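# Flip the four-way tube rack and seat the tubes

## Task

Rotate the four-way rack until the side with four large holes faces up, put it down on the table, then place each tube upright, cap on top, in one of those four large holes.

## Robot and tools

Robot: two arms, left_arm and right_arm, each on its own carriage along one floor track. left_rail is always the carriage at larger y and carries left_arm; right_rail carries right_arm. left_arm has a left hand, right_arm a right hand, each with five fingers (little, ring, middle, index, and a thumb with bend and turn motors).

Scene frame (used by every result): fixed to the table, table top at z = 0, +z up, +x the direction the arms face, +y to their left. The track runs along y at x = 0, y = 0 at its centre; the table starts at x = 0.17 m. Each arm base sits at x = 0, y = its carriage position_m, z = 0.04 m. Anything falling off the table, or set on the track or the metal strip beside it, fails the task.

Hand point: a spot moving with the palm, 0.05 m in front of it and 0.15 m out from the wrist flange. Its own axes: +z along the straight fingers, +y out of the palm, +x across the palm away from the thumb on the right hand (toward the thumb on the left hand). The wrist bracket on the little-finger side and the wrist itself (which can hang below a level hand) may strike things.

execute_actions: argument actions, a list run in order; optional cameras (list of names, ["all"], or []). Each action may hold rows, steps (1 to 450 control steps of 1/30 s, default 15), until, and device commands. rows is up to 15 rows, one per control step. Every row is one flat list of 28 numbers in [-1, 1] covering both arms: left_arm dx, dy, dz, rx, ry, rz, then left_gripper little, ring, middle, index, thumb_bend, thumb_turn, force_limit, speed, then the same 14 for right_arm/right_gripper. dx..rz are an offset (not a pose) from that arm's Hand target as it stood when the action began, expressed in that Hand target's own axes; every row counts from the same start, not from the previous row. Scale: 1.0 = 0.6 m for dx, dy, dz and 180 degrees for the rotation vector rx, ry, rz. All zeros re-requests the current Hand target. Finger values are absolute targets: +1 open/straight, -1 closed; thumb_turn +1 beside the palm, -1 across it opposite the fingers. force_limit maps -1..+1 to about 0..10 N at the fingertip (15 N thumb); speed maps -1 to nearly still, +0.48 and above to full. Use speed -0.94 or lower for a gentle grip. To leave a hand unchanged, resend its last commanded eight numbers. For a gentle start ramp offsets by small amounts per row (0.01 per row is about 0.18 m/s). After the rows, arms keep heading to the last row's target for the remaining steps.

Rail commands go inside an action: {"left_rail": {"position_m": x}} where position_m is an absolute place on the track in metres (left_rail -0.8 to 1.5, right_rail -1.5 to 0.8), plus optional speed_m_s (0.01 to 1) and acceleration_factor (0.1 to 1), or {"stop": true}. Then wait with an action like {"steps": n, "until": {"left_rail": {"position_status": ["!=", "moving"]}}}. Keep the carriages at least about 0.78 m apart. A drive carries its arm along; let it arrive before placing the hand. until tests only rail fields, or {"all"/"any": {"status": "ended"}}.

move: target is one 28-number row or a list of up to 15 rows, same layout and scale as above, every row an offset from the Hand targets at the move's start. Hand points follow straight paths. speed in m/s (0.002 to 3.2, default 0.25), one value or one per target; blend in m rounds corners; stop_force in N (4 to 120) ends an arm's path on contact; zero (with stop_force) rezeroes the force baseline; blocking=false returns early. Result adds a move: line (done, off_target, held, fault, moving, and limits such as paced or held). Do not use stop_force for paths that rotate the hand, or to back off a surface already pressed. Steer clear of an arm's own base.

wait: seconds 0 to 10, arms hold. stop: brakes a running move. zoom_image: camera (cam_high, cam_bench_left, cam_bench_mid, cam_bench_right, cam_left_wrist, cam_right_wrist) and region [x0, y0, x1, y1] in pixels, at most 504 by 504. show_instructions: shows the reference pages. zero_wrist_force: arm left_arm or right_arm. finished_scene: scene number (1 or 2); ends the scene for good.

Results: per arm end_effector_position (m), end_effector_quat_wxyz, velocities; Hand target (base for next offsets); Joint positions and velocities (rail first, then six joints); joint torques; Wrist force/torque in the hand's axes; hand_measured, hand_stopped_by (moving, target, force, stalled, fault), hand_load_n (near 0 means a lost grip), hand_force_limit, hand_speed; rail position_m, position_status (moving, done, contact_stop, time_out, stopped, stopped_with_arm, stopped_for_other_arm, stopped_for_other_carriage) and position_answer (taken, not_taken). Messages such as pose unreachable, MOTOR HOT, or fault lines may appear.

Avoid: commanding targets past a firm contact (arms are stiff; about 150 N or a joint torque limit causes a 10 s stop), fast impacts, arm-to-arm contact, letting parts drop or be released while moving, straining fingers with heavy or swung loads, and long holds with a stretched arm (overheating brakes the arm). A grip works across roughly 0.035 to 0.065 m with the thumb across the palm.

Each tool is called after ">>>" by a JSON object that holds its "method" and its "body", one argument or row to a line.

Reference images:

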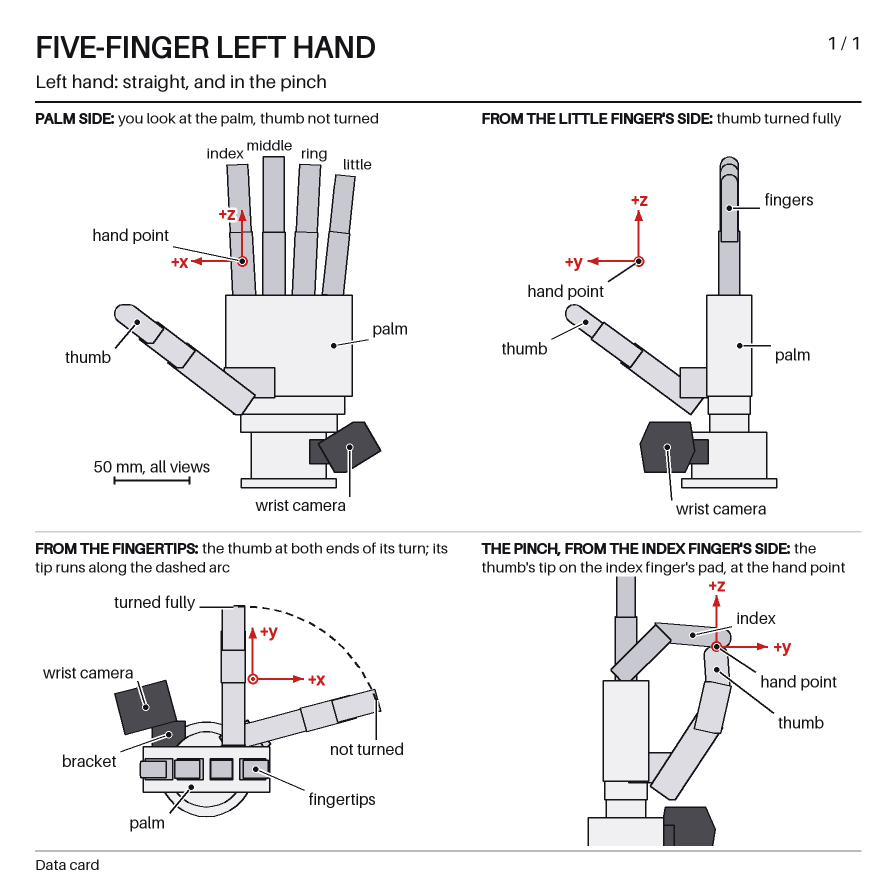

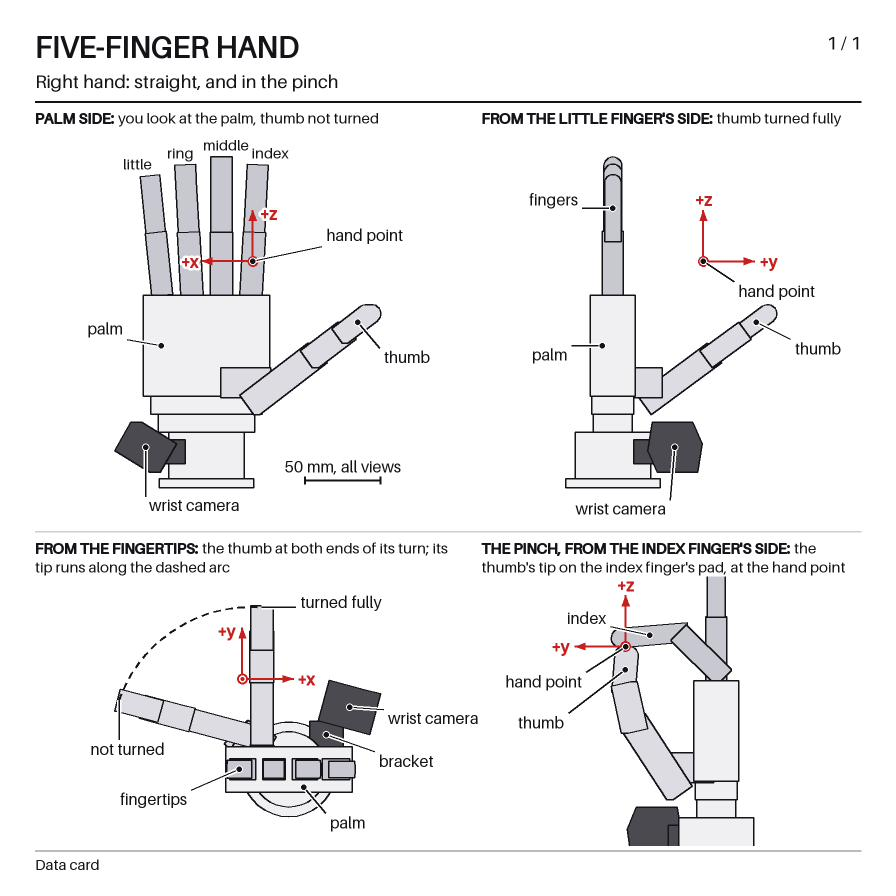

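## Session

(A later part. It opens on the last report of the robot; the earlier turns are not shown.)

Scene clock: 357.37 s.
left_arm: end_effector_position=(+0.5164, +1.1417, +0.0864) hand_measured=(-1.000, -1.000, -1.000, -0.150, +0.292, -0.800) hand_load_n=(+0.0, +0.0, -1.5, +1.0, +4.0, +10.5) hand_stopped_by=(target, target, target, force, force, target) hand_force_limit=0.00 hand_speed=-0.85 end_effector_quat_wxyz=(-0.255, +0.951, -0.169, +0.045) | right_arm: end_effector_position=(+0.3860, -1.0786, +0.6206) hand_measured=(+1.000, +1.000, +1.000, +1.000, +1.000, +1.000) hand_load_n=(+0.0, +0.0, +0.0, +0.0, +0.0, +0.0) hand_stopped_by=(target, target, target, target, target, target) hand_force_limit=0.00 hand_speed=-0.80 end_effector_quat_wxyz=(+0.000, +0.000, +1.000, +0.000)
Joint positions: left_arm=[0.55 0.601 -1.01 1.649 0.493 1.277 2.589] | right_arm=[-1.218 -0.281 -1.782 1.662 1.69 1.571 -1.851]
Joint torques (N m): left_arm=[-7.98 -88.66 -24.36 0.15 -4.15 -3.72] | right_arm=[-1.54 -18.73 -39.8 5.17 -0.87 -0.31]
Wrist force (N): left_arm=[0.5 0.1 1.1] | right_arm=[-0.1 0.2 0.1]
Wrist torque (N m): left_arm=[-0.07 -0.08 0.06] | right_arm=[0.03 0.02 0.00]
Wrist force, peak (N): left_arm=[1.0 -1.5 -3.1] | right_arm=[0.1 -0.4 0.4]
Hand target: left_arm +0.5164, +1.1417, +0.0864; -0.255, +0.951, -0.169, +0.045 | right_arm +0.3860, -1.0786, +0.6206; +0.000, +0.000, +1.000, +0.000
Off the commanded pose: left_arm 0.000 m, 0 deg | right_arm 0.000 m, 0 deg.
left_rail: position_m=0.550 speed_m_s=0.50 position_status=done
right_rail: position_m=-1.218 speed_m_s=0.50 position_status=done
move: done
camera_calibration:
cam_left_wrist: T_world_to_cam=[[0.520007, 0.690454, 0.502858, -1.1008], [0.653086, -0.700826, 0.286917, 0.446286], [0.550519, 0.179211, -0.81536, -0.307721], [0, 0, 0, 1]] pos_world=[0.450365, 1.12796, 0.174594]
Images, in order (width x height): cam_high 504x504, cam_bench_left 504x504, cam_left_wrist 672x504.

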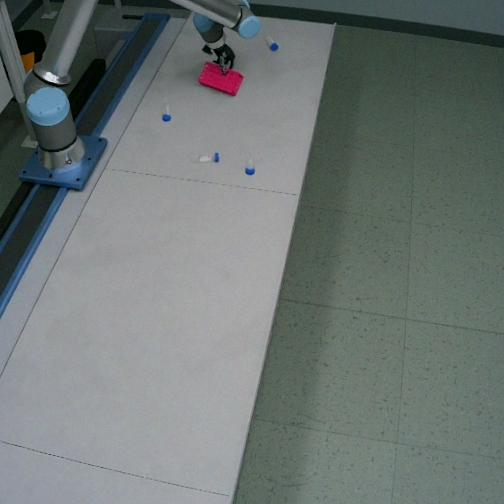

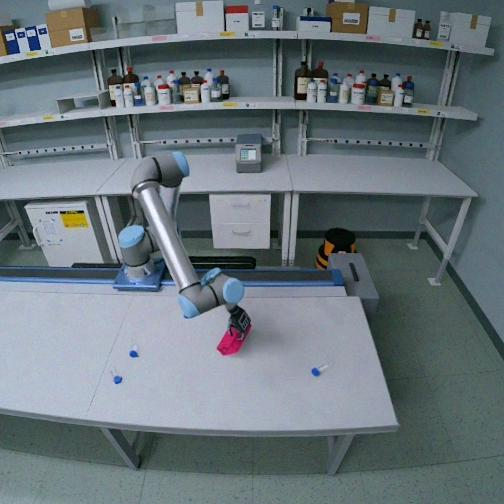

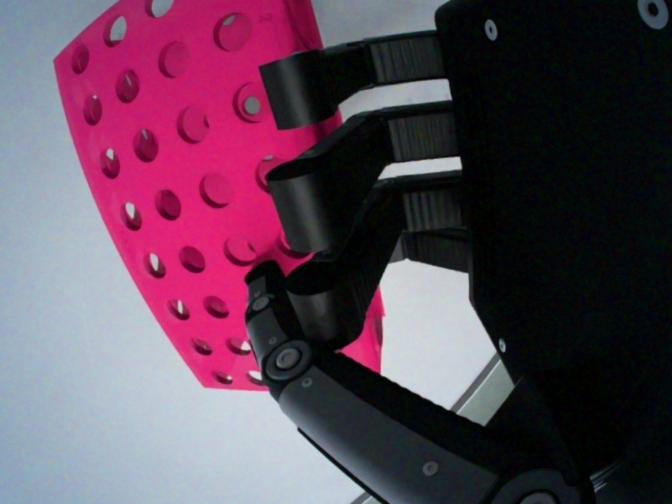

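>>> {"method": "move", "body": {
  "target": [
    [0,0.0178,-0.0212,0.0556,0,0,-1,-1,-1,-0.5,-0.6,-0.8,0,-0.85,0,0,0,0,0,0,1,1,1,1,1,1,0,-0.8],
    [0,0.039,-0.039,0.1111,0,0,-1,-1,-1,-0.5,-0.6,-0.8,0,-0.85,0,0,0,0,0,0,1,1,1,1,1,1,0,-0.8],
    [0,0.063,-0.0528,0.1667,0,0,-1,-1,-1,-0.5,-0.6,-0.8,0,-0.85,0,0,0,0,0,0,1,1,1,1,1,1,0,-0.8]
  ],
  "speed": 0.08,
  "blend": 0.004,
  "cameras": ["cam_left_wrist","cam_high","cam_bench_left"]
}}

>>> {"method": "zoom_image", "body": {
  "camera": "cam_high",
  "region": [140, 0, 300, 160]
}}

>>> {"method": "zoom_image", "body": {
  "camera": "cam_bench_left",
  "region": [160, 270, 300, 410]
}}

Scene clock: 375.60 s.
left_arm: end_effector_position=(+0.4997, +1.0961, +0.0949) hand_measured=(-1.000, -1.000, -1.000, -0.150, +0.292, -0.800) hand_load_n=(+0.0, +0.0, -1.5, +0.5, +4.0, +10.5) hand_stopped_by=(target, target, target, force, force, target) hand_force_limit=0.00 hand_speed=-0.85 end_effector_quat_wxyz=(-0.492, +0.853, -0.151, +0.087) | right_arm: end_effector_position=(+0.3860, -1.0786, +0.6206) hand_measured=(+1.000, +1.000, +1.000, +1.000, +1.000, +1.000) hand_load_n=(+0.0, +0.0, +0.0, +0.0, +0.0, +0.0) hand_stopped_by=(target, target, target, target, target, target) hand_force_limit=0.00 hand_speed=-0.80 end_effector_quat_wxyz=(+0.000, +0.000, +1.000, +0.000)
Joint positions: left_arm=[0.55 0.416 -1.223 2.058 -0.142 0.898 2.663] | right_arm=[-1.218 -0.281 -1.782 1.662 1.69 1.571 -1.851]
Joint torques (N m): left_arm=[-10.38 -68 -20.32 -1.45 -3.64 3.13] | right_arm=[-0.07 -18.47 -40.45 4.6 -0.83 -0.99]
Wrist force (N): left_arm=[0.1 0.6 -0.3] | right_arm=[0.2 -0.2 0.1]
Wrist torque (N m): left_arm=[0.13 -0.10 -0.21] | right_arm=[-0.05 -0.04 0.01]
Wrist force, peak (N): left_arm=[0.3 1.1 0.4] | right_arm=[-0.3 -0.2 0.4]
Hand target: left_arm +0.4997, +1.0961, +0.0949; -0.492, +0.853, -0.151, +0.087 | right_arm +0.3860, -1.0786, +0.6206; +0.000, +0.000, +1.000, +0.000
Off the commanded pose: left_arm 0.000 m, 0 deg | right_arm 0.000 m, 0 deg.
left_rail: position_m=0.550 speed_m_s=0.50 position_status=done
right_rail: position_m=-1.218 speed_m_s=0.50 position_status=done
move: done
camera_calibration:
cam_left_wrist: T_world_to_cam=[[0.395142, 0.350264, 0.849222, -0.662507], [0.623677, -0.781029, 0.0319417, 0.549597], [0.674455, 0.517019, -0.527069, -0.742917], [0, 0, 0, 1]] pos_world=[0.420077, 1.04541, 0.153491]
Images, in order (width x height): cam_high 504x504, cam_bench_left 504x504, cam_left_wrist 672x504.

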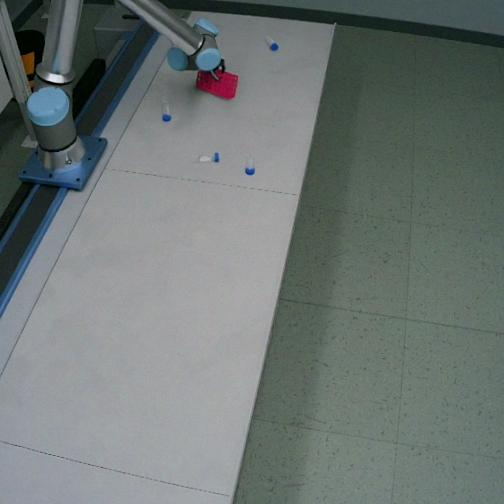

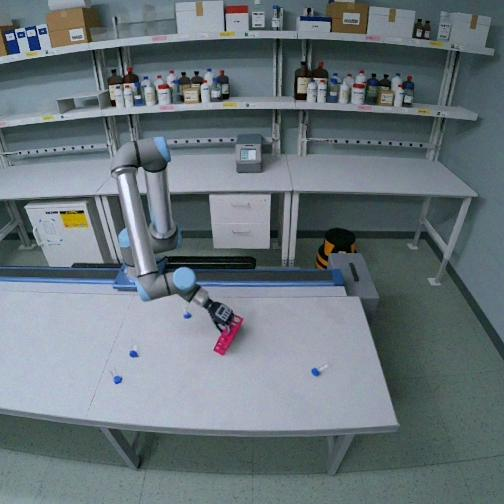

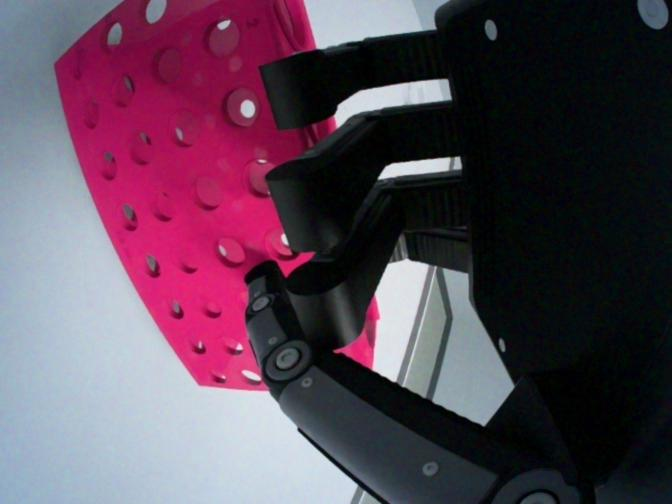

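Scaled by 3.150 from the camera's 504x504 image, which has a finer 720x720 frame.

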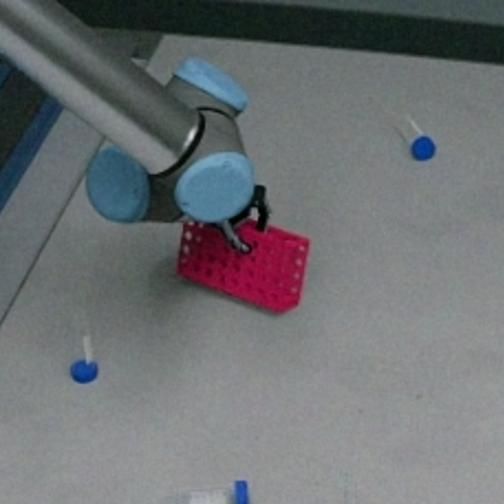

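Scaled by 3.600 from the camera's 504x504 image, which has a finer 720x720 frame.

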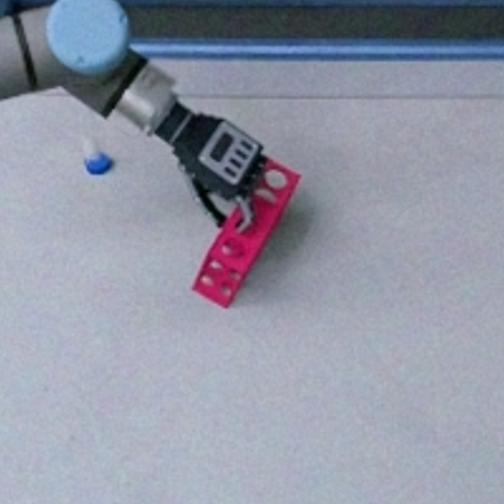

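>>> {"method": "move", "body": {
  "target": [0,-0.0417,0.0722,0,0,0,-1,-1,-1,-0.5,-0.6,-0.8,0,-0.85,0,0,0,0,0,0,1,1,1,1,1,1,0,-0.8],
  "speed": 0.05,
  "stop_force": 15
}}

>>> {"method": "move", "body": {
  "target": [
    [0,0.0178,-0.0212,0.0556,0,0,-1,-1,-1,-0.5,-0.6,-0.8,0,-0.85,0,0,0,0,0,0,1,1,1,1,1,1,0,-0.8],
    [0,0.039,-0.039,0.1111,0,0,-1,-1,-1,-0.5,-0.6,-0.8,0,-0.85,0,0,0,0,0,0,1,1,1,1,1,1,0,-0.8]
  ],
  "speed": 0.08,
  "blend": 0.004,
  "cameras": ["cam_left_wrist","cam_high","cam_bench_left"]
}}

>>> {"method": "zoom_image", "body": {
  "camera": "cam_high",
  "region": [140, 0, 300, 160]
}}

>>> {"method": "zoom_image", "body": {
  "camera": "cam_bench_left",
  "region": [160, 270, 300, 410]
}}

Scene clock: 411.60 s.
left_arm: end_effector_position=(+0.5169, +1.1430, +0.0949) hand_measured=(-1.000, -1.000, -1.000, -0.150, +0.292, -0.800) hand_load_n=(+0.0, +0.5, -1.5, +0.5, +4.0, +10.5) hand_stopped_by=(target, target, target, force, force, target) hand_force_limit=0.00 hand_speed=-0.85 end_effector_quat_wxyz=(-0.492, +0.853, -0.151, +0.087) | right_arm: end_effector_position=(+0.3860, -1.0786, +0.6206) hand_measured=(+1.000, +1.000, +1.000, +1.000, +1.000, +1.000) hand_load_n=(+0.0, +0.0, +0.0, +0.0, +0.0, +0.0) hand_stopped_by=(target, target, target, target, target, target) hand_force_limit=0.00 hand_speed=-0.80 end_effector_quat_wxyz=(+0.000, +0.000, +1.000, +0.000)
Joint positions: left_arm=[0.55 0.481 -1.171 1.971 -0.137 0.948 2.714] | right_arm=[-1.218 -0.281 -1.782 1.662 1.69 1.571 -1.851]
Joint torques (N m): left_arm=[15.16 -51.88 -41.47 4.31 1.67 3.21] | right_arm=[-2.06 -18.82 -39.67 4.92 -0.91 -0.94]
Wrist force (N): left_arm=[0.4 -0.2 -1.0] | right_arm=[-0.1 -0.1 0.1]
Wrist torque (N m): left_arm=[0.07 -0.13 -0.22] | right_arm=[-0.02 0.01 0.00]
Wrist force, peak (N): left_arm=[0.5 -0.6 -1.3] | right_arm=[-0.4 -0.3 0.1]
Hand target: left_arm +0.5169, +1.1430, +0.0949; -0.492, +0.853, -0.151, +0.087 | right_arm +0.3860, -1.0786, +0.6206; +0.000, +0.000, +1.000, +0.000
Off the commanded pose: left_arm 0.000 m, 0 deg | right_arm 0.000 m, 0 deg.
left_rail: position_m=0.550 speed_m_s=0.50 position_status=done
right_rail: position_m=-1.218 speed_m_s=0.50 position_status=done
move: done

Scene clock: 414.43 s.
left_arm: end_effector_position=(+0.5059, +1.1130, +0.0864) hand_measured=(-1.000, -1.000, -1.000, -0.150, +0.292, -0.800) hand_load_n=(+0.0, +0.0, -1.5, +1.5, +4.0, +10.5) hand_stopped_by=(target, target, target, force, force, target) hand_force_limit=0.00 hand_speed=-0.85 end_effector_quat_wxyz=(-0.633, +0.754, -0.134, +0.112) | right_arm: end_effector_position=(+0.3860, -1.0786, +0.6206) hand_measured=(+1.000, +1.000, +1.000, +1.000, +1.000, +1.000) hand_load_n=(+0.0, +0.0, +0.0, +0.0, +0.0, +0.0) hand_stopped_by=(target, target, target, target, target, target) hand_force_limit=0.00 hand_speed=-0.80 end_effector_quat_wxyz=(+0.000, +0.000, +1.000, +0.000)
Joint positions: left_arm=[0.55 0.367 -1.211 2.229 -0.756 0.736 2.946] | right_arm=[-1.218 -0.281 -1.782 1.662 1.69 1.571 -1.851]
Joint torques (N m): left_arm=[-11.23 -43.28 -15.73 -3.49 -3.43 3.22] | right_arm=[-0.08 -18.37 -39.16 4.92 -0.71 -1.25]
Wrist force (N): left_arm=[0.9 0.9 0.0] | right_arm=[0.1 -0.1 0.1]
Wrist torque (N m): left_arm=[0.09 -0.21 -0.23] | right_arm=[-0.03 -0.01 0.01]
Wrist force, peak (N): left_arm=[1.3 2.0 0.3] | right_arm=[-0.2 -0.1 0.5]
Hand target: left_arm +0.5059, +1.1130, +0.0864; -0.633, +0.754, -0.134, +0.112 | right_arm +0.3860, -1.0786, +0.6206; +0.000, +0.000, +1.000, +0.000
Off the commanded pose: left_arm 0.000 m, 0 deg | right_arm 0.000 m, 0 deg.
left_rail: position_m=0.550 speed_m_s=0.50 position_status=done
right_rail: position_m=-1.218 speed_m_s=0.50 position_status=done
move: done
camera_calibration:
cam_left_wrist: T_world_to_cam=[[0.285452, 0.0512756, 0.95702, -0.284677], [0.630695, -0.761924, -0.147296, 0.549889], [0.721624, 0.645634, -0.249832, -0.951337], [0, 0, 0, 1]] pos_world=[0.420957, 1.04779, 0.115763]
Images, in order (width x height): cam_high 504x504, cam_bench_left 504x504, cam_left_wrist 672x504.

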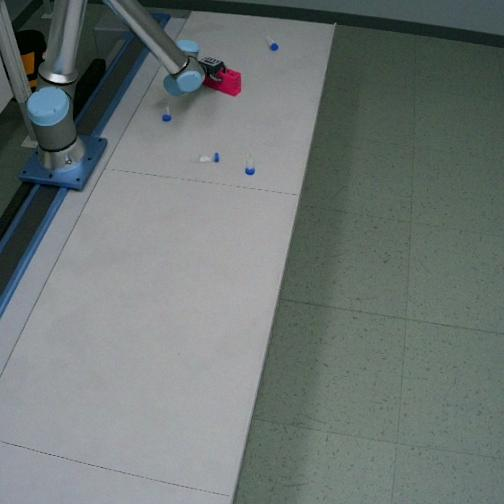

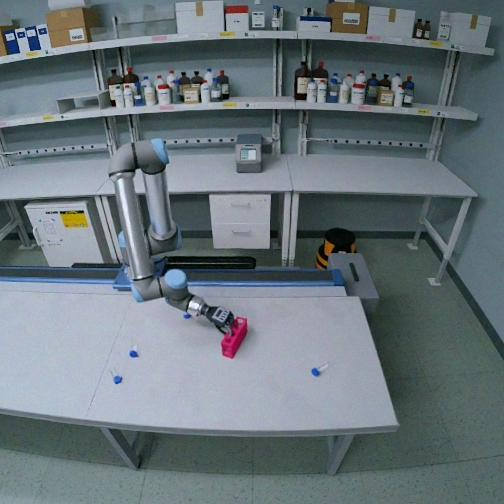

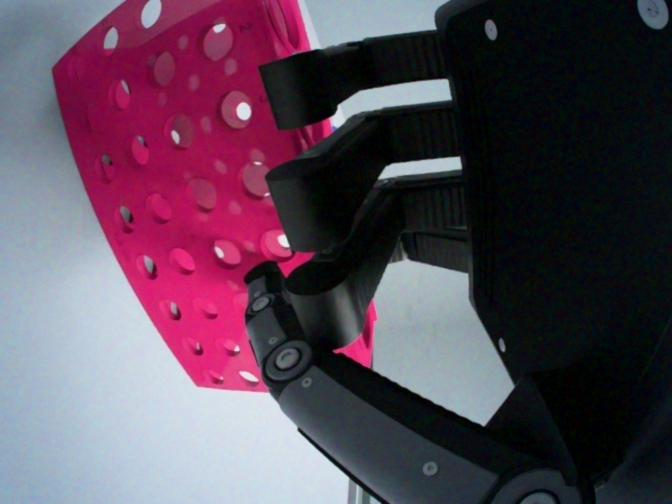

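Scaled by 3.150 from the camera's 504x504 image, which has a finer 720x720 frame.

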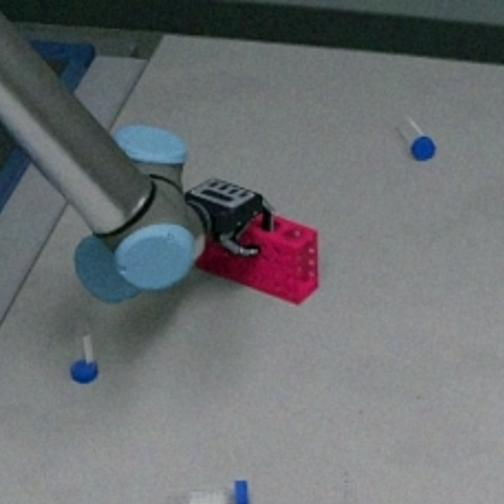

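Scaled by 3.600 from the camera's 504x504 image, which has a finer 720x720 frame.

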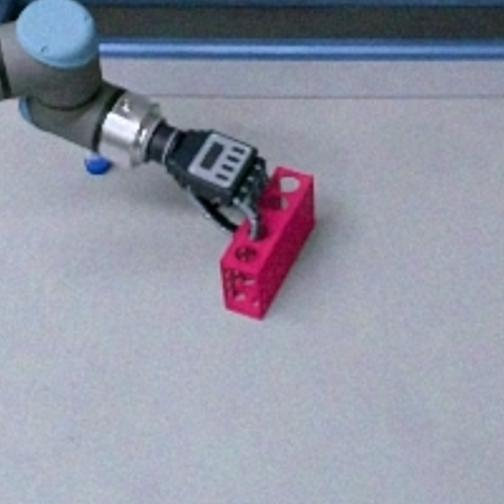

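>>> {"method": "move", "body": {
  "target": [0,0.0178,-0.0212,0.0556,0,0,-1,-1,-1,-0.5,-0.6,-0.8,0,-0.85,0,0,0,0,0,0,1,1,1,1,1,1,0,-0.8],
  "speed": 0.05,
  "cameras": ["cam_left_wrist","cam_high","cam_bench_left"]
}}

>>> {"method": "zoom_image", "body": {
  "camera": "cam_high",
  "region": [140, 0, 300, 160]
}}

>>> {"method": "zoom_image", "body": {
  "camera": "cam_bench_left",
  "region": [160, 270, 300, 410]
}}

Scene clock: 424.83 s.
left_arm: end_effector_position=(+0.5010, +1.0995, +0.0781) hand_measured=(-1.000, -1.000, -1.000, -0.150, +0.292, -0.800) hand_load_n=(+0.0, +0.0, -2.0, +0.5, +3.5, +10.5) hand_stopped_by=(target, target, target, force, force, target) hand_force_limit=0.00 hand_speed=-0.85 end_effector_quat_wxyz=(+0.696, -0.696, +0.124, -0.124) | right_arm: end_effector_position=(+0.3860, -1.0786, +0.6206) hand_measured=(+1.000, +1.000, +1.000, +1.000, +1.000, +1.000) hand_load_n=(+0.0, +0.0, +0.0, +0.0, +0.0, +0.0) hand_stopped_by=(target, target, target, target, target, target) hand_force_limit=0.00 hand_speed=-0.80 end_effector_quat_wxyz=(+0.000, +0.000, +1.000, +0.000)
Joint positions: left_arm=[0.55 0.32 -1.173 2.348 -1.175 0.671 3.142] | right_arm=[-1.218 -0.281 -1.782 1.662 1.69 1.571 -1.851]
Joint torques (N m): left_arm=[-12.26 -43.29 -10.28 -3.81 -2.97 3.59] | right_arm=[-0.44 -19.97 -40.25 5.13 -1.1 -1.28]
Wrist force (N): left_arm=[-0.1 0.6 0.6] | right_arm=[-0.1 0.1 0.1]
Wrist torque (N m): left_arm=[0.23 -0.08 -0.30] | right_arm=[0.00 0.01 0.00]
Wrist force, peak (N): left_arm=[0.5 -2.0 -0.7] | right_arm=[0.2 -0.5 0.1]
Hand target: left_arm +0.5010, +1.0995, +0.0781; +0.696, -0.696, +0.124, -0.124 | right_arm +0.3860, -1.0786, +0.6206; +0.000, +0.000, +1.000, +0.000
Off the commanded pose: left_arm 0.000 m, 0 deg | right_arm 0.000 m, 0 deg.
left_rail: position_m=0.550 speed_m_s=0.50 position_status=done
right_rail: position_m=-1.218 speed_m_s=0.50 position_status=done
move: done
camera_calibration:
cam_left_wrist: T_world_to_cam=[[0.227415, -0.106981, 0.967904, -0.0723188], [0.642085, -0.730803, -0.231636, 0.508195], [0.732127, 0.674153, -0.0975046, -0.989596], [0, 0, 0, 1]] pos_world=[0.414653, 1.03079, 0.0912234]
Images, in order (width x height): cam_high 504x504, cam_bench_left 504x504, cam_left_wrist 672x504.

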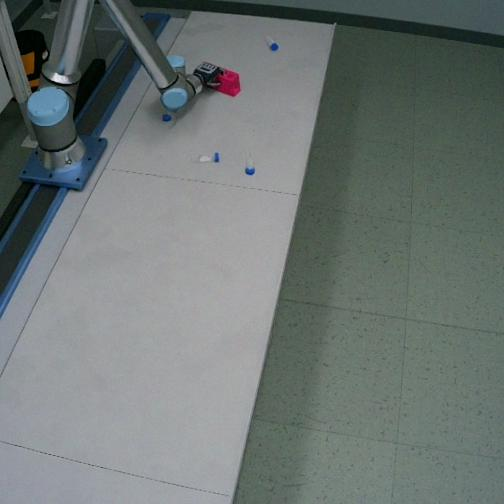

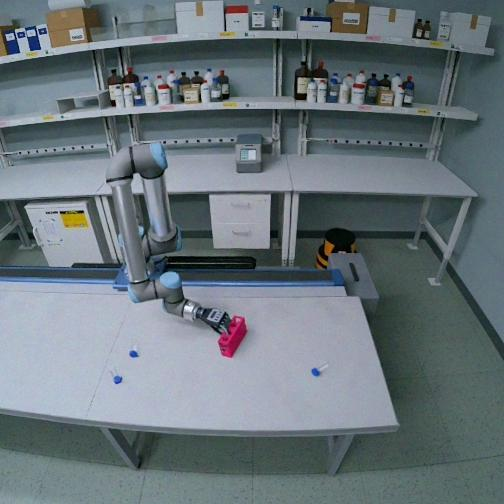

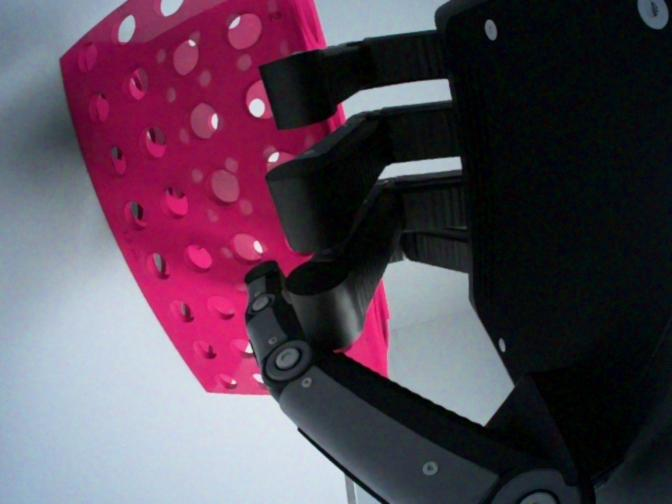

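Scaled by 3.150 from the camera's 504x504 image, which has a finer 720x720 frame.

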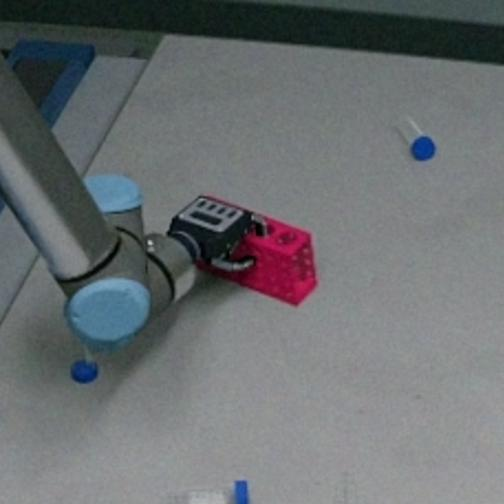

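Scaled by 3.600 from the camera's 504x504 image, which has a finer 720x720 frame.

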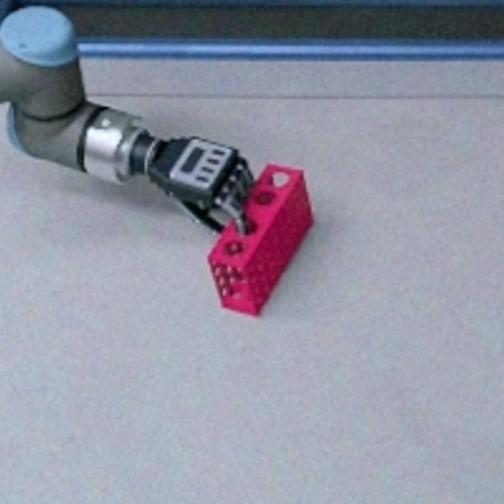

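>>> {"method": "execute_actions", "body": {
  "actions": [
    {"rows":[[0,0,0,0,0,0,-1,-1,-1,-0.15,0.9,-0.8,0,-0.5,0,0,0,0,0,0,1,1,1,1,1,1,0,-0.8]],"steps":60},
    {"rows":[[0,0,0,0,0,0,-1,-1,-1,0,0.9,-0.8,0,-0.6,0,0,0,0,0,0,1,1,1,1,1,1,0,-0.8]],"steps":25}
  ],
  "cameras": ["cam_left_wrist"]
}}

>>> {"method": "move", "body": {
  "target": [
    [0,-0.03,0,0,0,0,-1,-1,-1,0,0.9,-0.8,0,-0.6,0,0,0,0,0,0,1,1,1,1,1,1,0,-0.8],
    [0,-0.13,0,0,0,0,-1,-1,-1,0,0.9,-0.8,0,-0.6,0,0,0,0,0,0,1,1,1,1,1,1,0,-0.8]
  ],
  "speed": 0.06,
  "cameras": ["cam_left_wrist","cam_high","cam_bench_left"]
}}

>>> {"method": "zoom_image", "body": {
  "camera": "cam_bench_left",
  "region": [160, 270, 300, 410]
}}

Scene clock: 442.07 s.
left_arm: end_effector_position=(+0.5010, +1.0995, +0.0781) hand_measured=(-1.000, -1.000, -1.000, +0.000, +0.900, -0.800) hand_load_n=(+0.0, +0.0, +0.0, +0.0, +0.0, +0.0) hand_stopped_by=(target, target, target, target, target, target) hand_force_limit=0.00 hand_speed=-0.60 end_effector_quat_wxyz=(+0.696, -0.696, +0.124, -0.124) | right_arm: end_effector_position=(+0.3860, -1.0786, +0.6206) hand_measured=(+1.000, +1.000, +1.000, +1.000, +1.000, +1.000) hand_load_n=(+0.0, +0.0, +0.0, +0.0, +0.0, +0.0) hand_stopped_by=(target, target, target, target, target, target) hand_force_limit=0.00 hand_speed=-0.80 end_effector_quat_wxyz=(+0.000, +0.000, +1.000, +0.000)
Joint positions: left_arm=[0.55 0.32 -1.172 2.348 -1.176 0.671 3.142] | right_arm=[-1.218 -0.281 -1.782 1.662 1.69 1.571 -1.851]
Joint torques (N m): left_arm=[-9.61 -41.45 -11.36 -4.31 -3.16 3.41] | right_arm=[-0.18 -19.55 -39.11 4.87 -1.25 -1.27]
Wrist force (N): left_arm=[0.6 0.7 -0.2] | right_arm=[0.0 -0.2 0.1]
Wrist torque (N m): left_arm=[0.23 -0.19 -0.26] | right_arm=[-0.04 0.00 0.00]
Wrist force, peak (N): left_arm=[0.6 1.0 -0.5] | right_arm=[-0.4 -0.4 -0.1]
Hand target: left_arm +0.5010, +1.0995, +0.0781; +0.696, -0.696, +0.124, -0.124 | right_arm +0.3860, -1.0786, +0.6206; +0.000, +0.000, +1.000, +0.000
Off the commanded pose: left_arm 0.000 m, 0 deg | right_arm 0.000 m, 0 deg.
left_rail: position_m=0.550 speed_m_s=0.50 position_status=done
right_rail: position_m=-1.218 speed_m_s=0.50 position_status=done
camera_calibration:
cam_left_wrist: T_world_to_cam=[[0.227405, -0.107117, 0.967891, -0.0721734], [0.64208, -0.730776, -0.231731, 0.508178], [0.732134, 0.674161, -0.0974046, -0.989616], [0, 0, 0, 1]] pos_world=[0.414653, 1.03079, 0.0912235]
Images, in order (width x height): cam_left_wrist 672x504.

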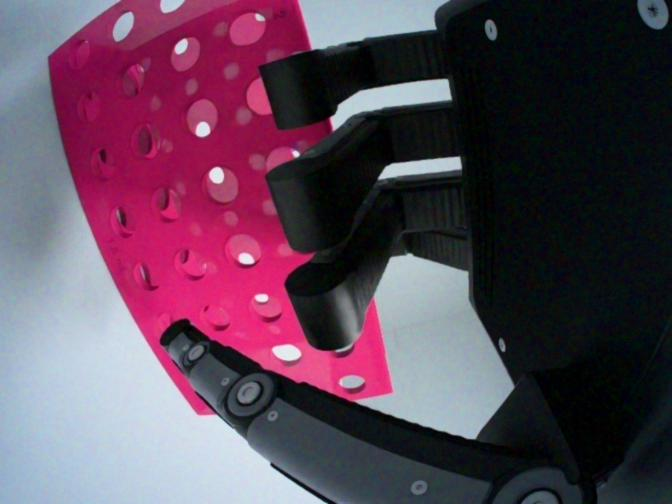

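Scene clock: 444.37 s.
left_arm: end_effector_position=(+0.5009, +1.0995, +0.1560) hand_measured=(-1.000, -1.000, -1.000, +0.000, +0.900, -0.800) hand_load_n=(+0.0, +0.0, +0.0, +0.0, +0.0, +0.0) hand_stopped_by=(target, target, target, target, target, target) hand_force_limit=0.00 hand_speed=-0.60 end_effector_quat_wxyz=(+0.696, -0.696, +0.124, -0.124) | right_arm: end_effector_position=(+0.3860, -1.0786, +0.6206) hand_measured=(+1.000, +1.000, +1.000, +1.000, +1.000, +1.000) hand_load_n=(+0.0, +0.0, +0.0, +0.0, +0.0, +0.0) hand_stopped_by=(target, target, target, target, target, target) hand_force_limit=0.00 hand_speed=-0.80 end_effector_quat_wxyz=(+0.000, +0.000, +1.000, +0.000)
Joint positions: left_arm=[0.55 0.32 -1.329 2.324 -0.996 0.671 3.142] | right_arm=[-1.218 -0.281 -1.782 1.662 1.69 1.571 -1.851]
Joint torques (N m): left_arm=[-0.9 -56.28 -36.36 1.78 -1.13 -3.92] | right_arm=[-1.47 -20.12 -39.86 5 -1.33 -1.15]
Wrist force (N): left_arm=[0.6 0.2 0.2] | right_arm=[0.1 -0.1 0.2]
Wrist torque (N m): left_arm=[0.10 -0.20 -0.11] | right_arm=[-0.04 -0.01 0.00]
Wrist force, peak (N): left_arm=[0.6 1.0 -0.6] | right_arm=[0.1 -0.5 0.2]
Hand target: left_arm +0.5009, +1.0995, +0.1561; +0.696, -0.696, +0.124, -0.124 | right_arm +0.3860, -1.0786, +0.6206; +0.000, +0.000, +1.000, +0.000
Off the commanded pose: left_arm 0.000 m, 0 deg | right_arm 0.000 m, 0 deg.
left_rail: position_m=0.550 speed_m_s=0.50 position_status=done
right_rail: position_m=-1.218 speed_m_s=0.50 position_status=done
move: done
camera_calibration:
cam_left_wrist: T_world_to_cam=[[0.227395, -0.107253, 0.967878, -0.147426], [0.642076, -0.73075, -0.231826, 0.526221], [0.732141, 0.674168, -0.0973045, -0.982056], [0, 0, 0, 1]] pos_world=[0.414653, 1.03079, 0.169124]
Images, in order (width x height): cam_high 504x504, cam_bench_left 504x504, cam_left_wrist 672x504.

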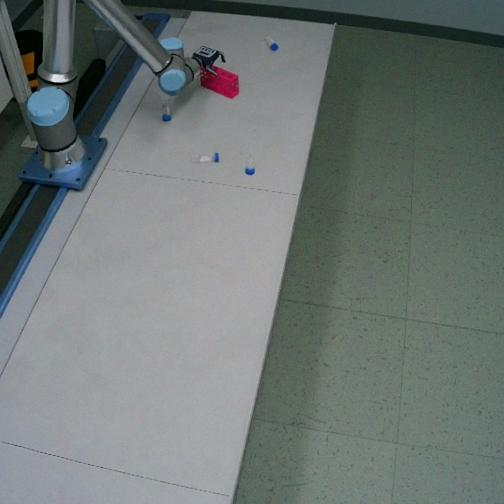

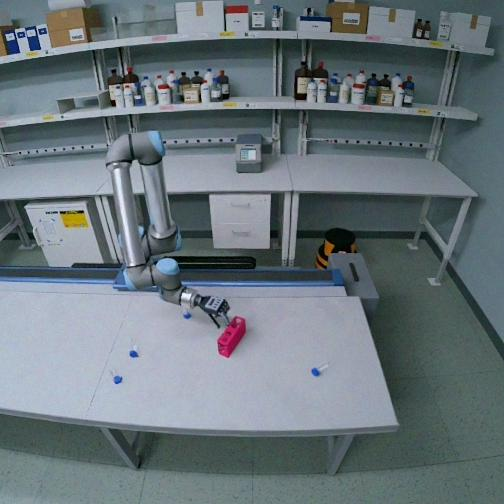

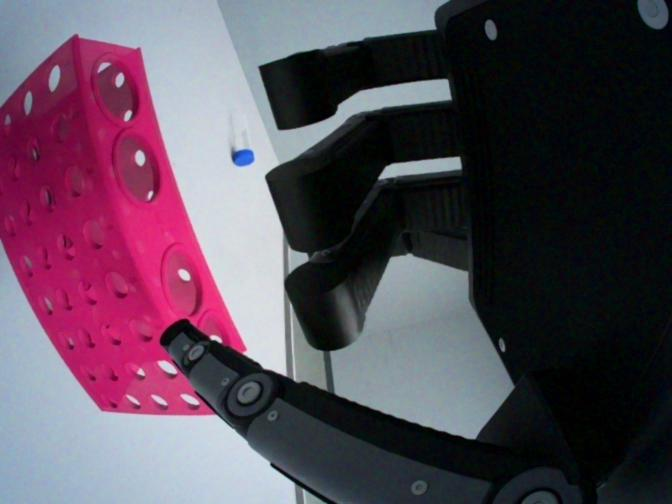

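Scaled by 3.600 from the camera's 504x504 image, which has a finer 720x720 frame.

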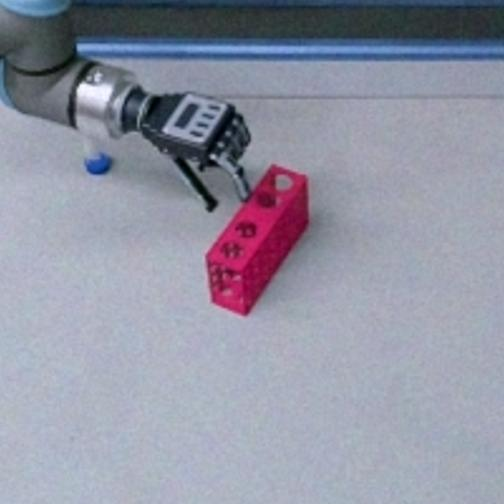

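>>> {"method": "move", "body": {
  "target": [0,-0.0833,0,0,0,0,1,1,1,1,0.2,-1,-0.4,0,0,0,0,0,0,0,1,1,1,1,1,1,0,-0.8],
  "speed": 0.15
}}

>>> {"method": "execute_actions", "body": {
  "actions": [
    {"left_rail":{"position_m":1.1,"acceleration_factor":0.8},"steps":250,"until":{"left_rail":{"position_status":["!=","moving"]}}}
  ]
}}

>>> {"method": "move", "body": {
  "target": [0.2437,0.11,-0.1565,-0.0526,0.2548,0.0223,1,1,1,1,0.2,-1,-0.4,0,0,0,0,0,0,0,1,1,1,1,1,1,0,-0.8],
  "speed": 0.25,
  "cameras": ["cam_left_wrist","cam_high","cam_bench_left"]
}}

Scene clock: 499.17 s.
left_arm: end_effector_position=(+0.5009, +1.0995, +0.2060) hand_measured=(+1.000, +1.000, +1.000, +1.000, +0.200, -1.000) hand_load_n=(-0.5, +0.0, +0.0, +0.0, +0.0, +0.0) hand_stopped_by=(target, target, target, target, target, target) hand_force_limit=-0.40 hand_speed=0.00 end_effector_quat_wxyz=(+0.696, -0.696, +0.124, -0.124) | right_arm: end_effector_position=(+0.3860, -1.0786, +0.6206) hand_measured=(+1.000, +1.000, +1.000, +1.000, +1.000, +1.000) hand_load_n=(+0.0, +0.0, +0.0, +0.0, +0.0, +0.0) hand_stopped_by=(target, target, target, target, target, target) hand_force_limit=0.00 hand_speed=-0.80 end_effector_quat_wxyz=(+0.000, +0.000, +1.000, +0.000)
Joint positions: left_arm=[0.55 0.32 -1.418 2.297 -0.88 0.671 3.142] | right_arm=[-1.218 -0.281 -1.782 1.662 1.69 1.571 -1.851]
Joint torques (N m): left_arm=[-10.15 -55.19 -41.13 1.09 -2.47 -3.76] | right_arm=[1.2 -19.48 -40.53 5.07 -1.3 -1.23]
Wrist force (N): left_arm=[0.1 0.4 -0.4] | right_arm=[0.0 -0.1 0.0]
Wrist torque (N m): left_arm=[0.17 -0.13 -0.03] | right_arm=[-0.02 0.00 0.00]
Wrist force, peak (N): left_arm=[0.3 1.3 -0.4] | right_arm=[-0.6 0.2 -0.2]
Hand target: left_arm +0.5009, +1.0995, +0.2060; +0.696, -0.696, +0.124, -0.124 | right_arm +0.3860, -1.0786, +0.6206; +0.000, +0.000, +1.000, +0.000
Off the commanded pose: left_arm 0.000 m, 0 deg | right_arm 0.000 m, 0 deg.
left_rail: position_m=0.550 speed_m_s=0.50 position_status=done
right_rail: position_m=-1.218 speed_m_s=0.50 position_status=done
move: done

Scene clock: 501.77 s.
left_arm: end_effector_position=(+0.5009, +1.6495, +0.2061) hand_measured=(+1.000, +1.000, +1.000, +1.000, +0.200, -1.000) hand_load_n=(+0.0, +0.0, +0.0, +0.0, +0.0, +0.0) hand_stopped_by=(target, target, target, target, target, target) hand_force_limit=-0.40 hand_speed=0.00 end_effector_quat_wxyz=(+0.696, -0.696, +0.124, -0.124) | right_arm: end_effector_position=(+0.3860, -1.0786, +0.6206) hand_measured=(+1.000, +1.000, +1.000, +1.000, +1.000, +1.000) hand_load_n=(+0.0, +0.0, +0.0, +0.0, +0.0, +0.0) hand_stopped_by=(target, target, target, target, target, target) hand_force_limit=0.00 hand_speed=-0.80 end_effector_quat_wxyz=(+0.000, +0.000, +1.000, +0.000)
Joint positions: left_arm=[1.1 0.32 -1.418 2.297 -0.88 0.671 3.142] | right_arm=[-1.218 -0.281 -1.782 1.662 1.69 1.571 -1.851]
Joint torques (N m): left_arm=[-7.21 -48.19 -37.28 -0.06 -2.35 -3.81] | right_arm=[0.25 -18.51 -40.11 5.03 -1.3 -1.25]
Wrist force (N): left_arm=[0.2 0.2 -0.4] | right_arm=[0.0 -0.1 0.0]
Wrist torque (N m): left_arm=[0.15 -0.16 -0.02] | right_arm=[-0.02 0.00 0.00]
Wrist force, peak (N): left_arm=[0.5 0.2 -1.5] | right_arm=[-0.4 -0.1 0.2]
Hand target: left_arm +0.5009, +1.6495, +0.2060; +0.696, -0.696, +0.124, -0.124 | right_arm +0.3860, -1.0786, +0.6206; +0.000, +0.000, +1.000, +0.000
Off the commanded pose: left_arm 0.000 m, 0 deg | right_arm 0.000 m, 0 deg.
left_rail: position_m=1.100 speed_m_s=0.50 position_status=done
right_rail: position_m=-1.218 speed_m_s=0.50 position_status=done

Scene clock: 504.13 s.
left_arm: end_effector_position=(+0.6059, +1.5110, +0.1400) hand_measured=(+1.000, +1.000, +1.000, +1.000, +0.200, -1.000) hand_load_n=(+0.0, +0.0, +0.0, +0.0, +0.0, +0.0) hand_stopped_by=(target, target, target, target, target, target) hand_force_limit=-0.40 hand_speed=0.00 end_effector_quat_wxyz=(-0.539, +0.642, -0.418, +0.351) | right_arm: end_effector_position=(+0.3860, -1.0786, +0.6206) hand_measured=(+1.000, +1.000, +1.000, +1.000, +1.000, +1.000) hand_load_n=(+0.0, +0.0, +0.0, +0.0, +0.0, +0.0) hand_stopped_by=(target, target, target, target, target, target) hand_force_limit=0.00 hand_speed=-0.80 end_effector_quat_wxyz=(+0.000, +0.000, +1.000, +0.000)
Joint positions: left_arm=[1.1 0.389 -1.345 2.264 -0.744 1.544 3.137] | right_arm=[-1.218 -0.281 -1.782 1.662 1.69 1.571 -1.851]
Joint torques (N m): left_arm=[13.08 -36.32 -39.51 1.92 2.26 3.28] | right_arm=[-0.82 -18.99 -40.21 5.03 -1.12 -1.36]
Wrist force (N): left_arm=[0.4 0.4 -0.5] | right_arm=[0.0 0.1 0.1]
Wrist torque (N m): left_arm=[0.12 -0.18 -0.22] | right_arm=[0.00 0.00 0.01]
Wrist force, peak (N): left_arm=[1.5 0.3 -0.1] | right_arm=[0.1 -0.2 0.4]
Hand target: left_arm +0.6059, +1.5110, +0.1400; -0.539, +0.642, -0.418, +0.351 | right_arm +0.3860, -1.0786, +0.6206; +0.000, +0.000, +1.000, +0.000
Off the commanded pose: left_arm 0.000 m, 0 deg | right_arm 0.000 m, 0 deg.
left_rail: position_m=1.100 speed_m_s=0.50 position_status=done
right_rail: position_m=-1.218 speed_m_s=0.50 position_status=done
move: done
camera_calibration:
cam_left_wrist: T_world_to_cam=[[0.235259, -0.169799, 0.956986, -0.0204282], [-0.109501, -0.982983, -0.147493, 1.58051], [0.965745, -0.0700917, -0.249849, -0.333405], [0, 0, 0, 1]] pos_world=[0.499857, 1.52678, 0.169363]
Images, in order (width x height): cam_high 504x504, cam_bench_left 504x504, cam_left_wrist 672x504.

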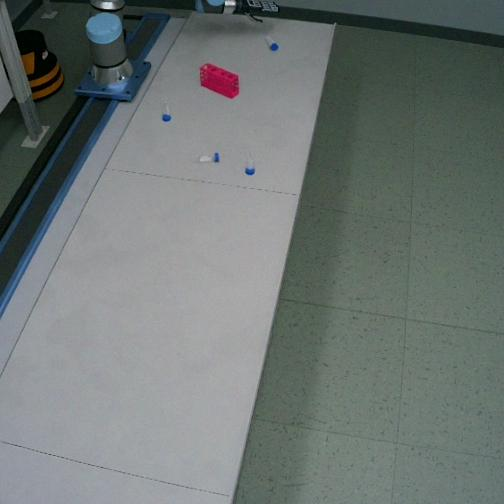

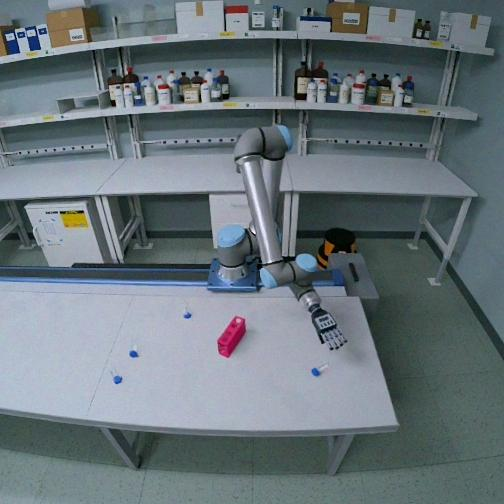

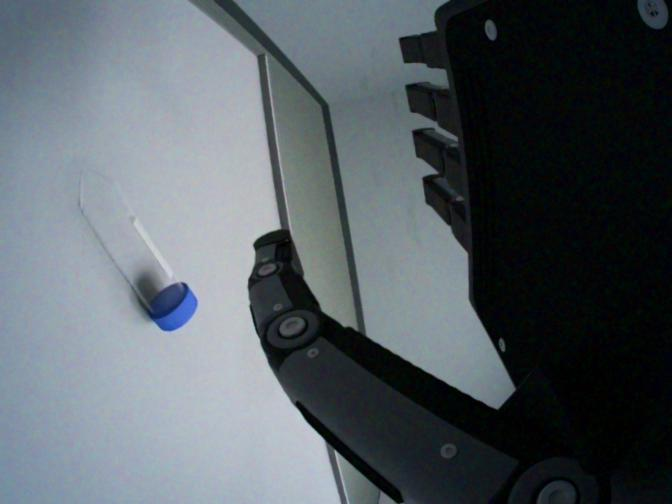

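>>> {"method": "move", "body": {
  "target": [0.0061,0.198,0.0673,0,-0.0164,-0.0029,1,1,1,1,0.2,-1,-0.4,0,0,0,0,0,0,0,1,1,1,1,1,1,0,-0.8],
  "speed": 0.1,
  "stop_force": 6,
  "cameras": ["cam_left_wrist"]
}}

Scene clock: 523.97 s.
left_arm: end_effector_position=(+0.6249, +1.5154, +0.0160) hand_measured=(+1.000, +1.000, +1.000, +1.000, +0.200, -1.000) hand_load_n=(+0.0, +0.0, +0.0, +0.0, +0.0, +0.0) hand_stopped_by=(target, target, target, target, target, target) hand_force_limit=-0.40 hand_speed=0.00 end_effector_quat_wxyz=(-0.548, +0.653, -0.401, +0.336) | right_arm: end_effector_position=(+0.3860, -1.0786, +0.6206) hand_measured=(+1.000, +1.000, +1.000, +1.000, +1.000, +1.000) hand_load_n=(+0.0, +0.0, +0.5, +0.0, +0.0, +0.0) hand_stopped_by=(target, target, target, target, target, target) hand_force_limit=0.00 hand_speed=-0.80 end_effector_quat_wxyz=(+0.000, +0.000, +1.000, +0.000)
Joint positions: left_arm=[1.1 0.355 -1.102 2.278 -1 1.459 3.122] | right_arm=[-1.218 -0.281 -1.782 1.662 1.69 1.571 -1.851]
Joint torques (N m): left_arm=[-10.03 -47.12 -30.39 -4.61 -3.44 -3.9] | right_arm=[1.26 -19.73 -40.14 5.55 -1.73 -1.36]
Wrist force (N): left_arm=[0.8 0.5 0.0] | right_arm=[-0.1 -0.2 0.2]
Wrist torque (N m): left_arm=[0.17 -0.21 0.02] | right_arm=[-0.05 0.01 -0.01]
Wrist force, peak (N): left_arm=[0.8 1.2 0.0] | right_arm=[0.0 -0.6 0.3]
Hand target: left_arm +0.6249, +1.5154, +0.0160; -0.548, +0.653, -0.401, +0.336 | right_arm +0.3860, -1.0786, +0.6206; +0.000, +0.000, +1.000, +0.000
Off the commanded pose: left_arm 0.000 m, 0 deg | right_arm 0.000 m, 0 deg.
left_rail: position_m=1.100 speed_m_s=0.50 position_status=done
right_rail: position_m=-1.218 speed_m_s=0.50 position_status=done
move: done
camera_calibration:
cam_left_wrist: T_world_to_cam=[[0.243788, -0.157329, 0.956982, 0.0702839], [-0.0581371, -0.98735, -0.147511, 1.5431], [0.968084, -0.0196746, -0.249851, -0.460277], [0, 0, 0, 1]] pos_world=[0.518164, 1.52558, 0.0453634]
Images, in order (width x height): cam_left_wrist 672x504.

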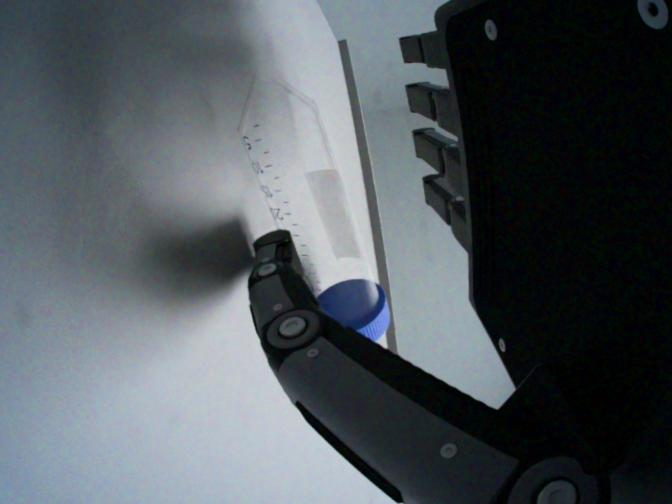

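>>> {"method": "execute_actions", "body": {
  "actions": [
    {"rows":[[0,0,0.002,0,0,0,1,1,0.6,0.6,0.2,-1,-0.8,-0.5,0,0,0,0,0,0,1,1,1,1,1,1,0,-0.8],[0,-0.0005,0.005,0,0,0,1,1,0.6,0.6,0.2,-1,-0.8,-0.5,0,0,0,0,0,0,1,1,1,1,1,1,0,-0.8]],"steps":40},
    {"rows":[[0,0,0,0,0,0,1,1,0,0,0.2,-1,-0.8,-0.8,0,0,0,0,0,0,1,1,1,1,1,1,0,-0.8]],"steps":120}
  ],
  "cameras": ["cam_left_wrist"]
}}

Scene clock: 536.07 s.
left_arm: end_effector_position=(+0.6275, +1.5168, +0.0158) hand_measured=(+1.000, +1.000, +0.122, +0.122, +0.200, -1.000) hand_load_n=(+0.0, +0.0, +3.0, +5.0, +2.0, -1.0) hand_stopped_by=(target, target, force, force, target, target) hand_force_limit=-0.80 hand_speed=-0.80 end_effector_quat_wxyz=(-0.548, +0.653, -0.401, +0.336) | right_arm: end_effector_position=(+0.3860, -1.0786, +0.6206) hand_measured=(+1.000, +1.000, +1.000, +1.000, +1.000, +1.000) hand_load_n=(+0.0, +0.0, +0.0, +0.0, +0.0, +0.0) hand_stopped_by=(target, target, target, target, target, target) hand_force_limit=0.00 hand_speed=-0.80 end_effector_quat_wxyz=(+0.000, +0.000, +1.000, +0.000)
Joint positions: left_arm=[1.1 0.356 -1.099 2.272 -0.998 1.459 3.122] | right_arm=[-1.218 -0.281 -1.782 1.662 1.69 1.571 -1.851]
Joint torques (N m): left_arm=[12.31 -48.34 -7.05 -1.39 1.85 3.27] | right_arm=[-0.08 -20.36 -39.93 5.46 -1.57 -1.4]
Wrist force (N): left_arm=[0.7 -5.0 -1.5] | right_arm=[-0.2 -0.1 0.1]
Wrist torque (N m): left_arm=[0.25 -0.19 0.04] | right_arm=[-0.03 0.03 -0.01]
Wrist force, peak (N): left_arm=[0.9 -6.8 -2.1] | right_arm=[0.0 -0.4 0.4]
Hand target: left_arm +0.6275, +1.5168, +0.0158; -0.548, +0.653, -0.401, +0.336 | right_arm +0.3860, -1.0786, +0.6206; +0.000, +0.000, +1.000, +0.000
Off the commanded pose: left_arm 0.000 m, 0 deg | right_arm 0.000 m, 0 deg.
left_rail: position_m=1.100 speed_m_s=0.50 position_status=done
right_rail: position_m=-1.218 speed_m_s=0.50 position_status=done
camera_calibration:
cam_left_wrist: T_world_to_cam=[[0.243788, -0.157329, 0.956982, 0.0700373], [-0.0581371, -0.98735, -0.147511, 1.54461], [0.968084, -0.0196746, -0.249851, -0.462913], [0, 0, 0, 1]] pos_world=[0.520864, 1.52698, 0.0451634]
Images, in order (width x height): cam_left_wrist 672x504.

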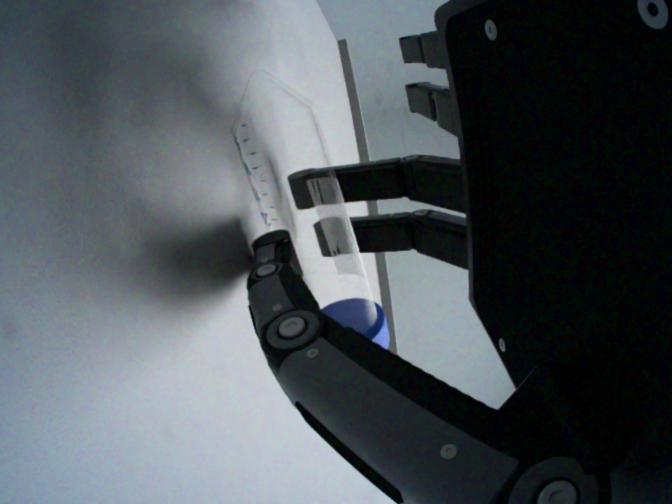

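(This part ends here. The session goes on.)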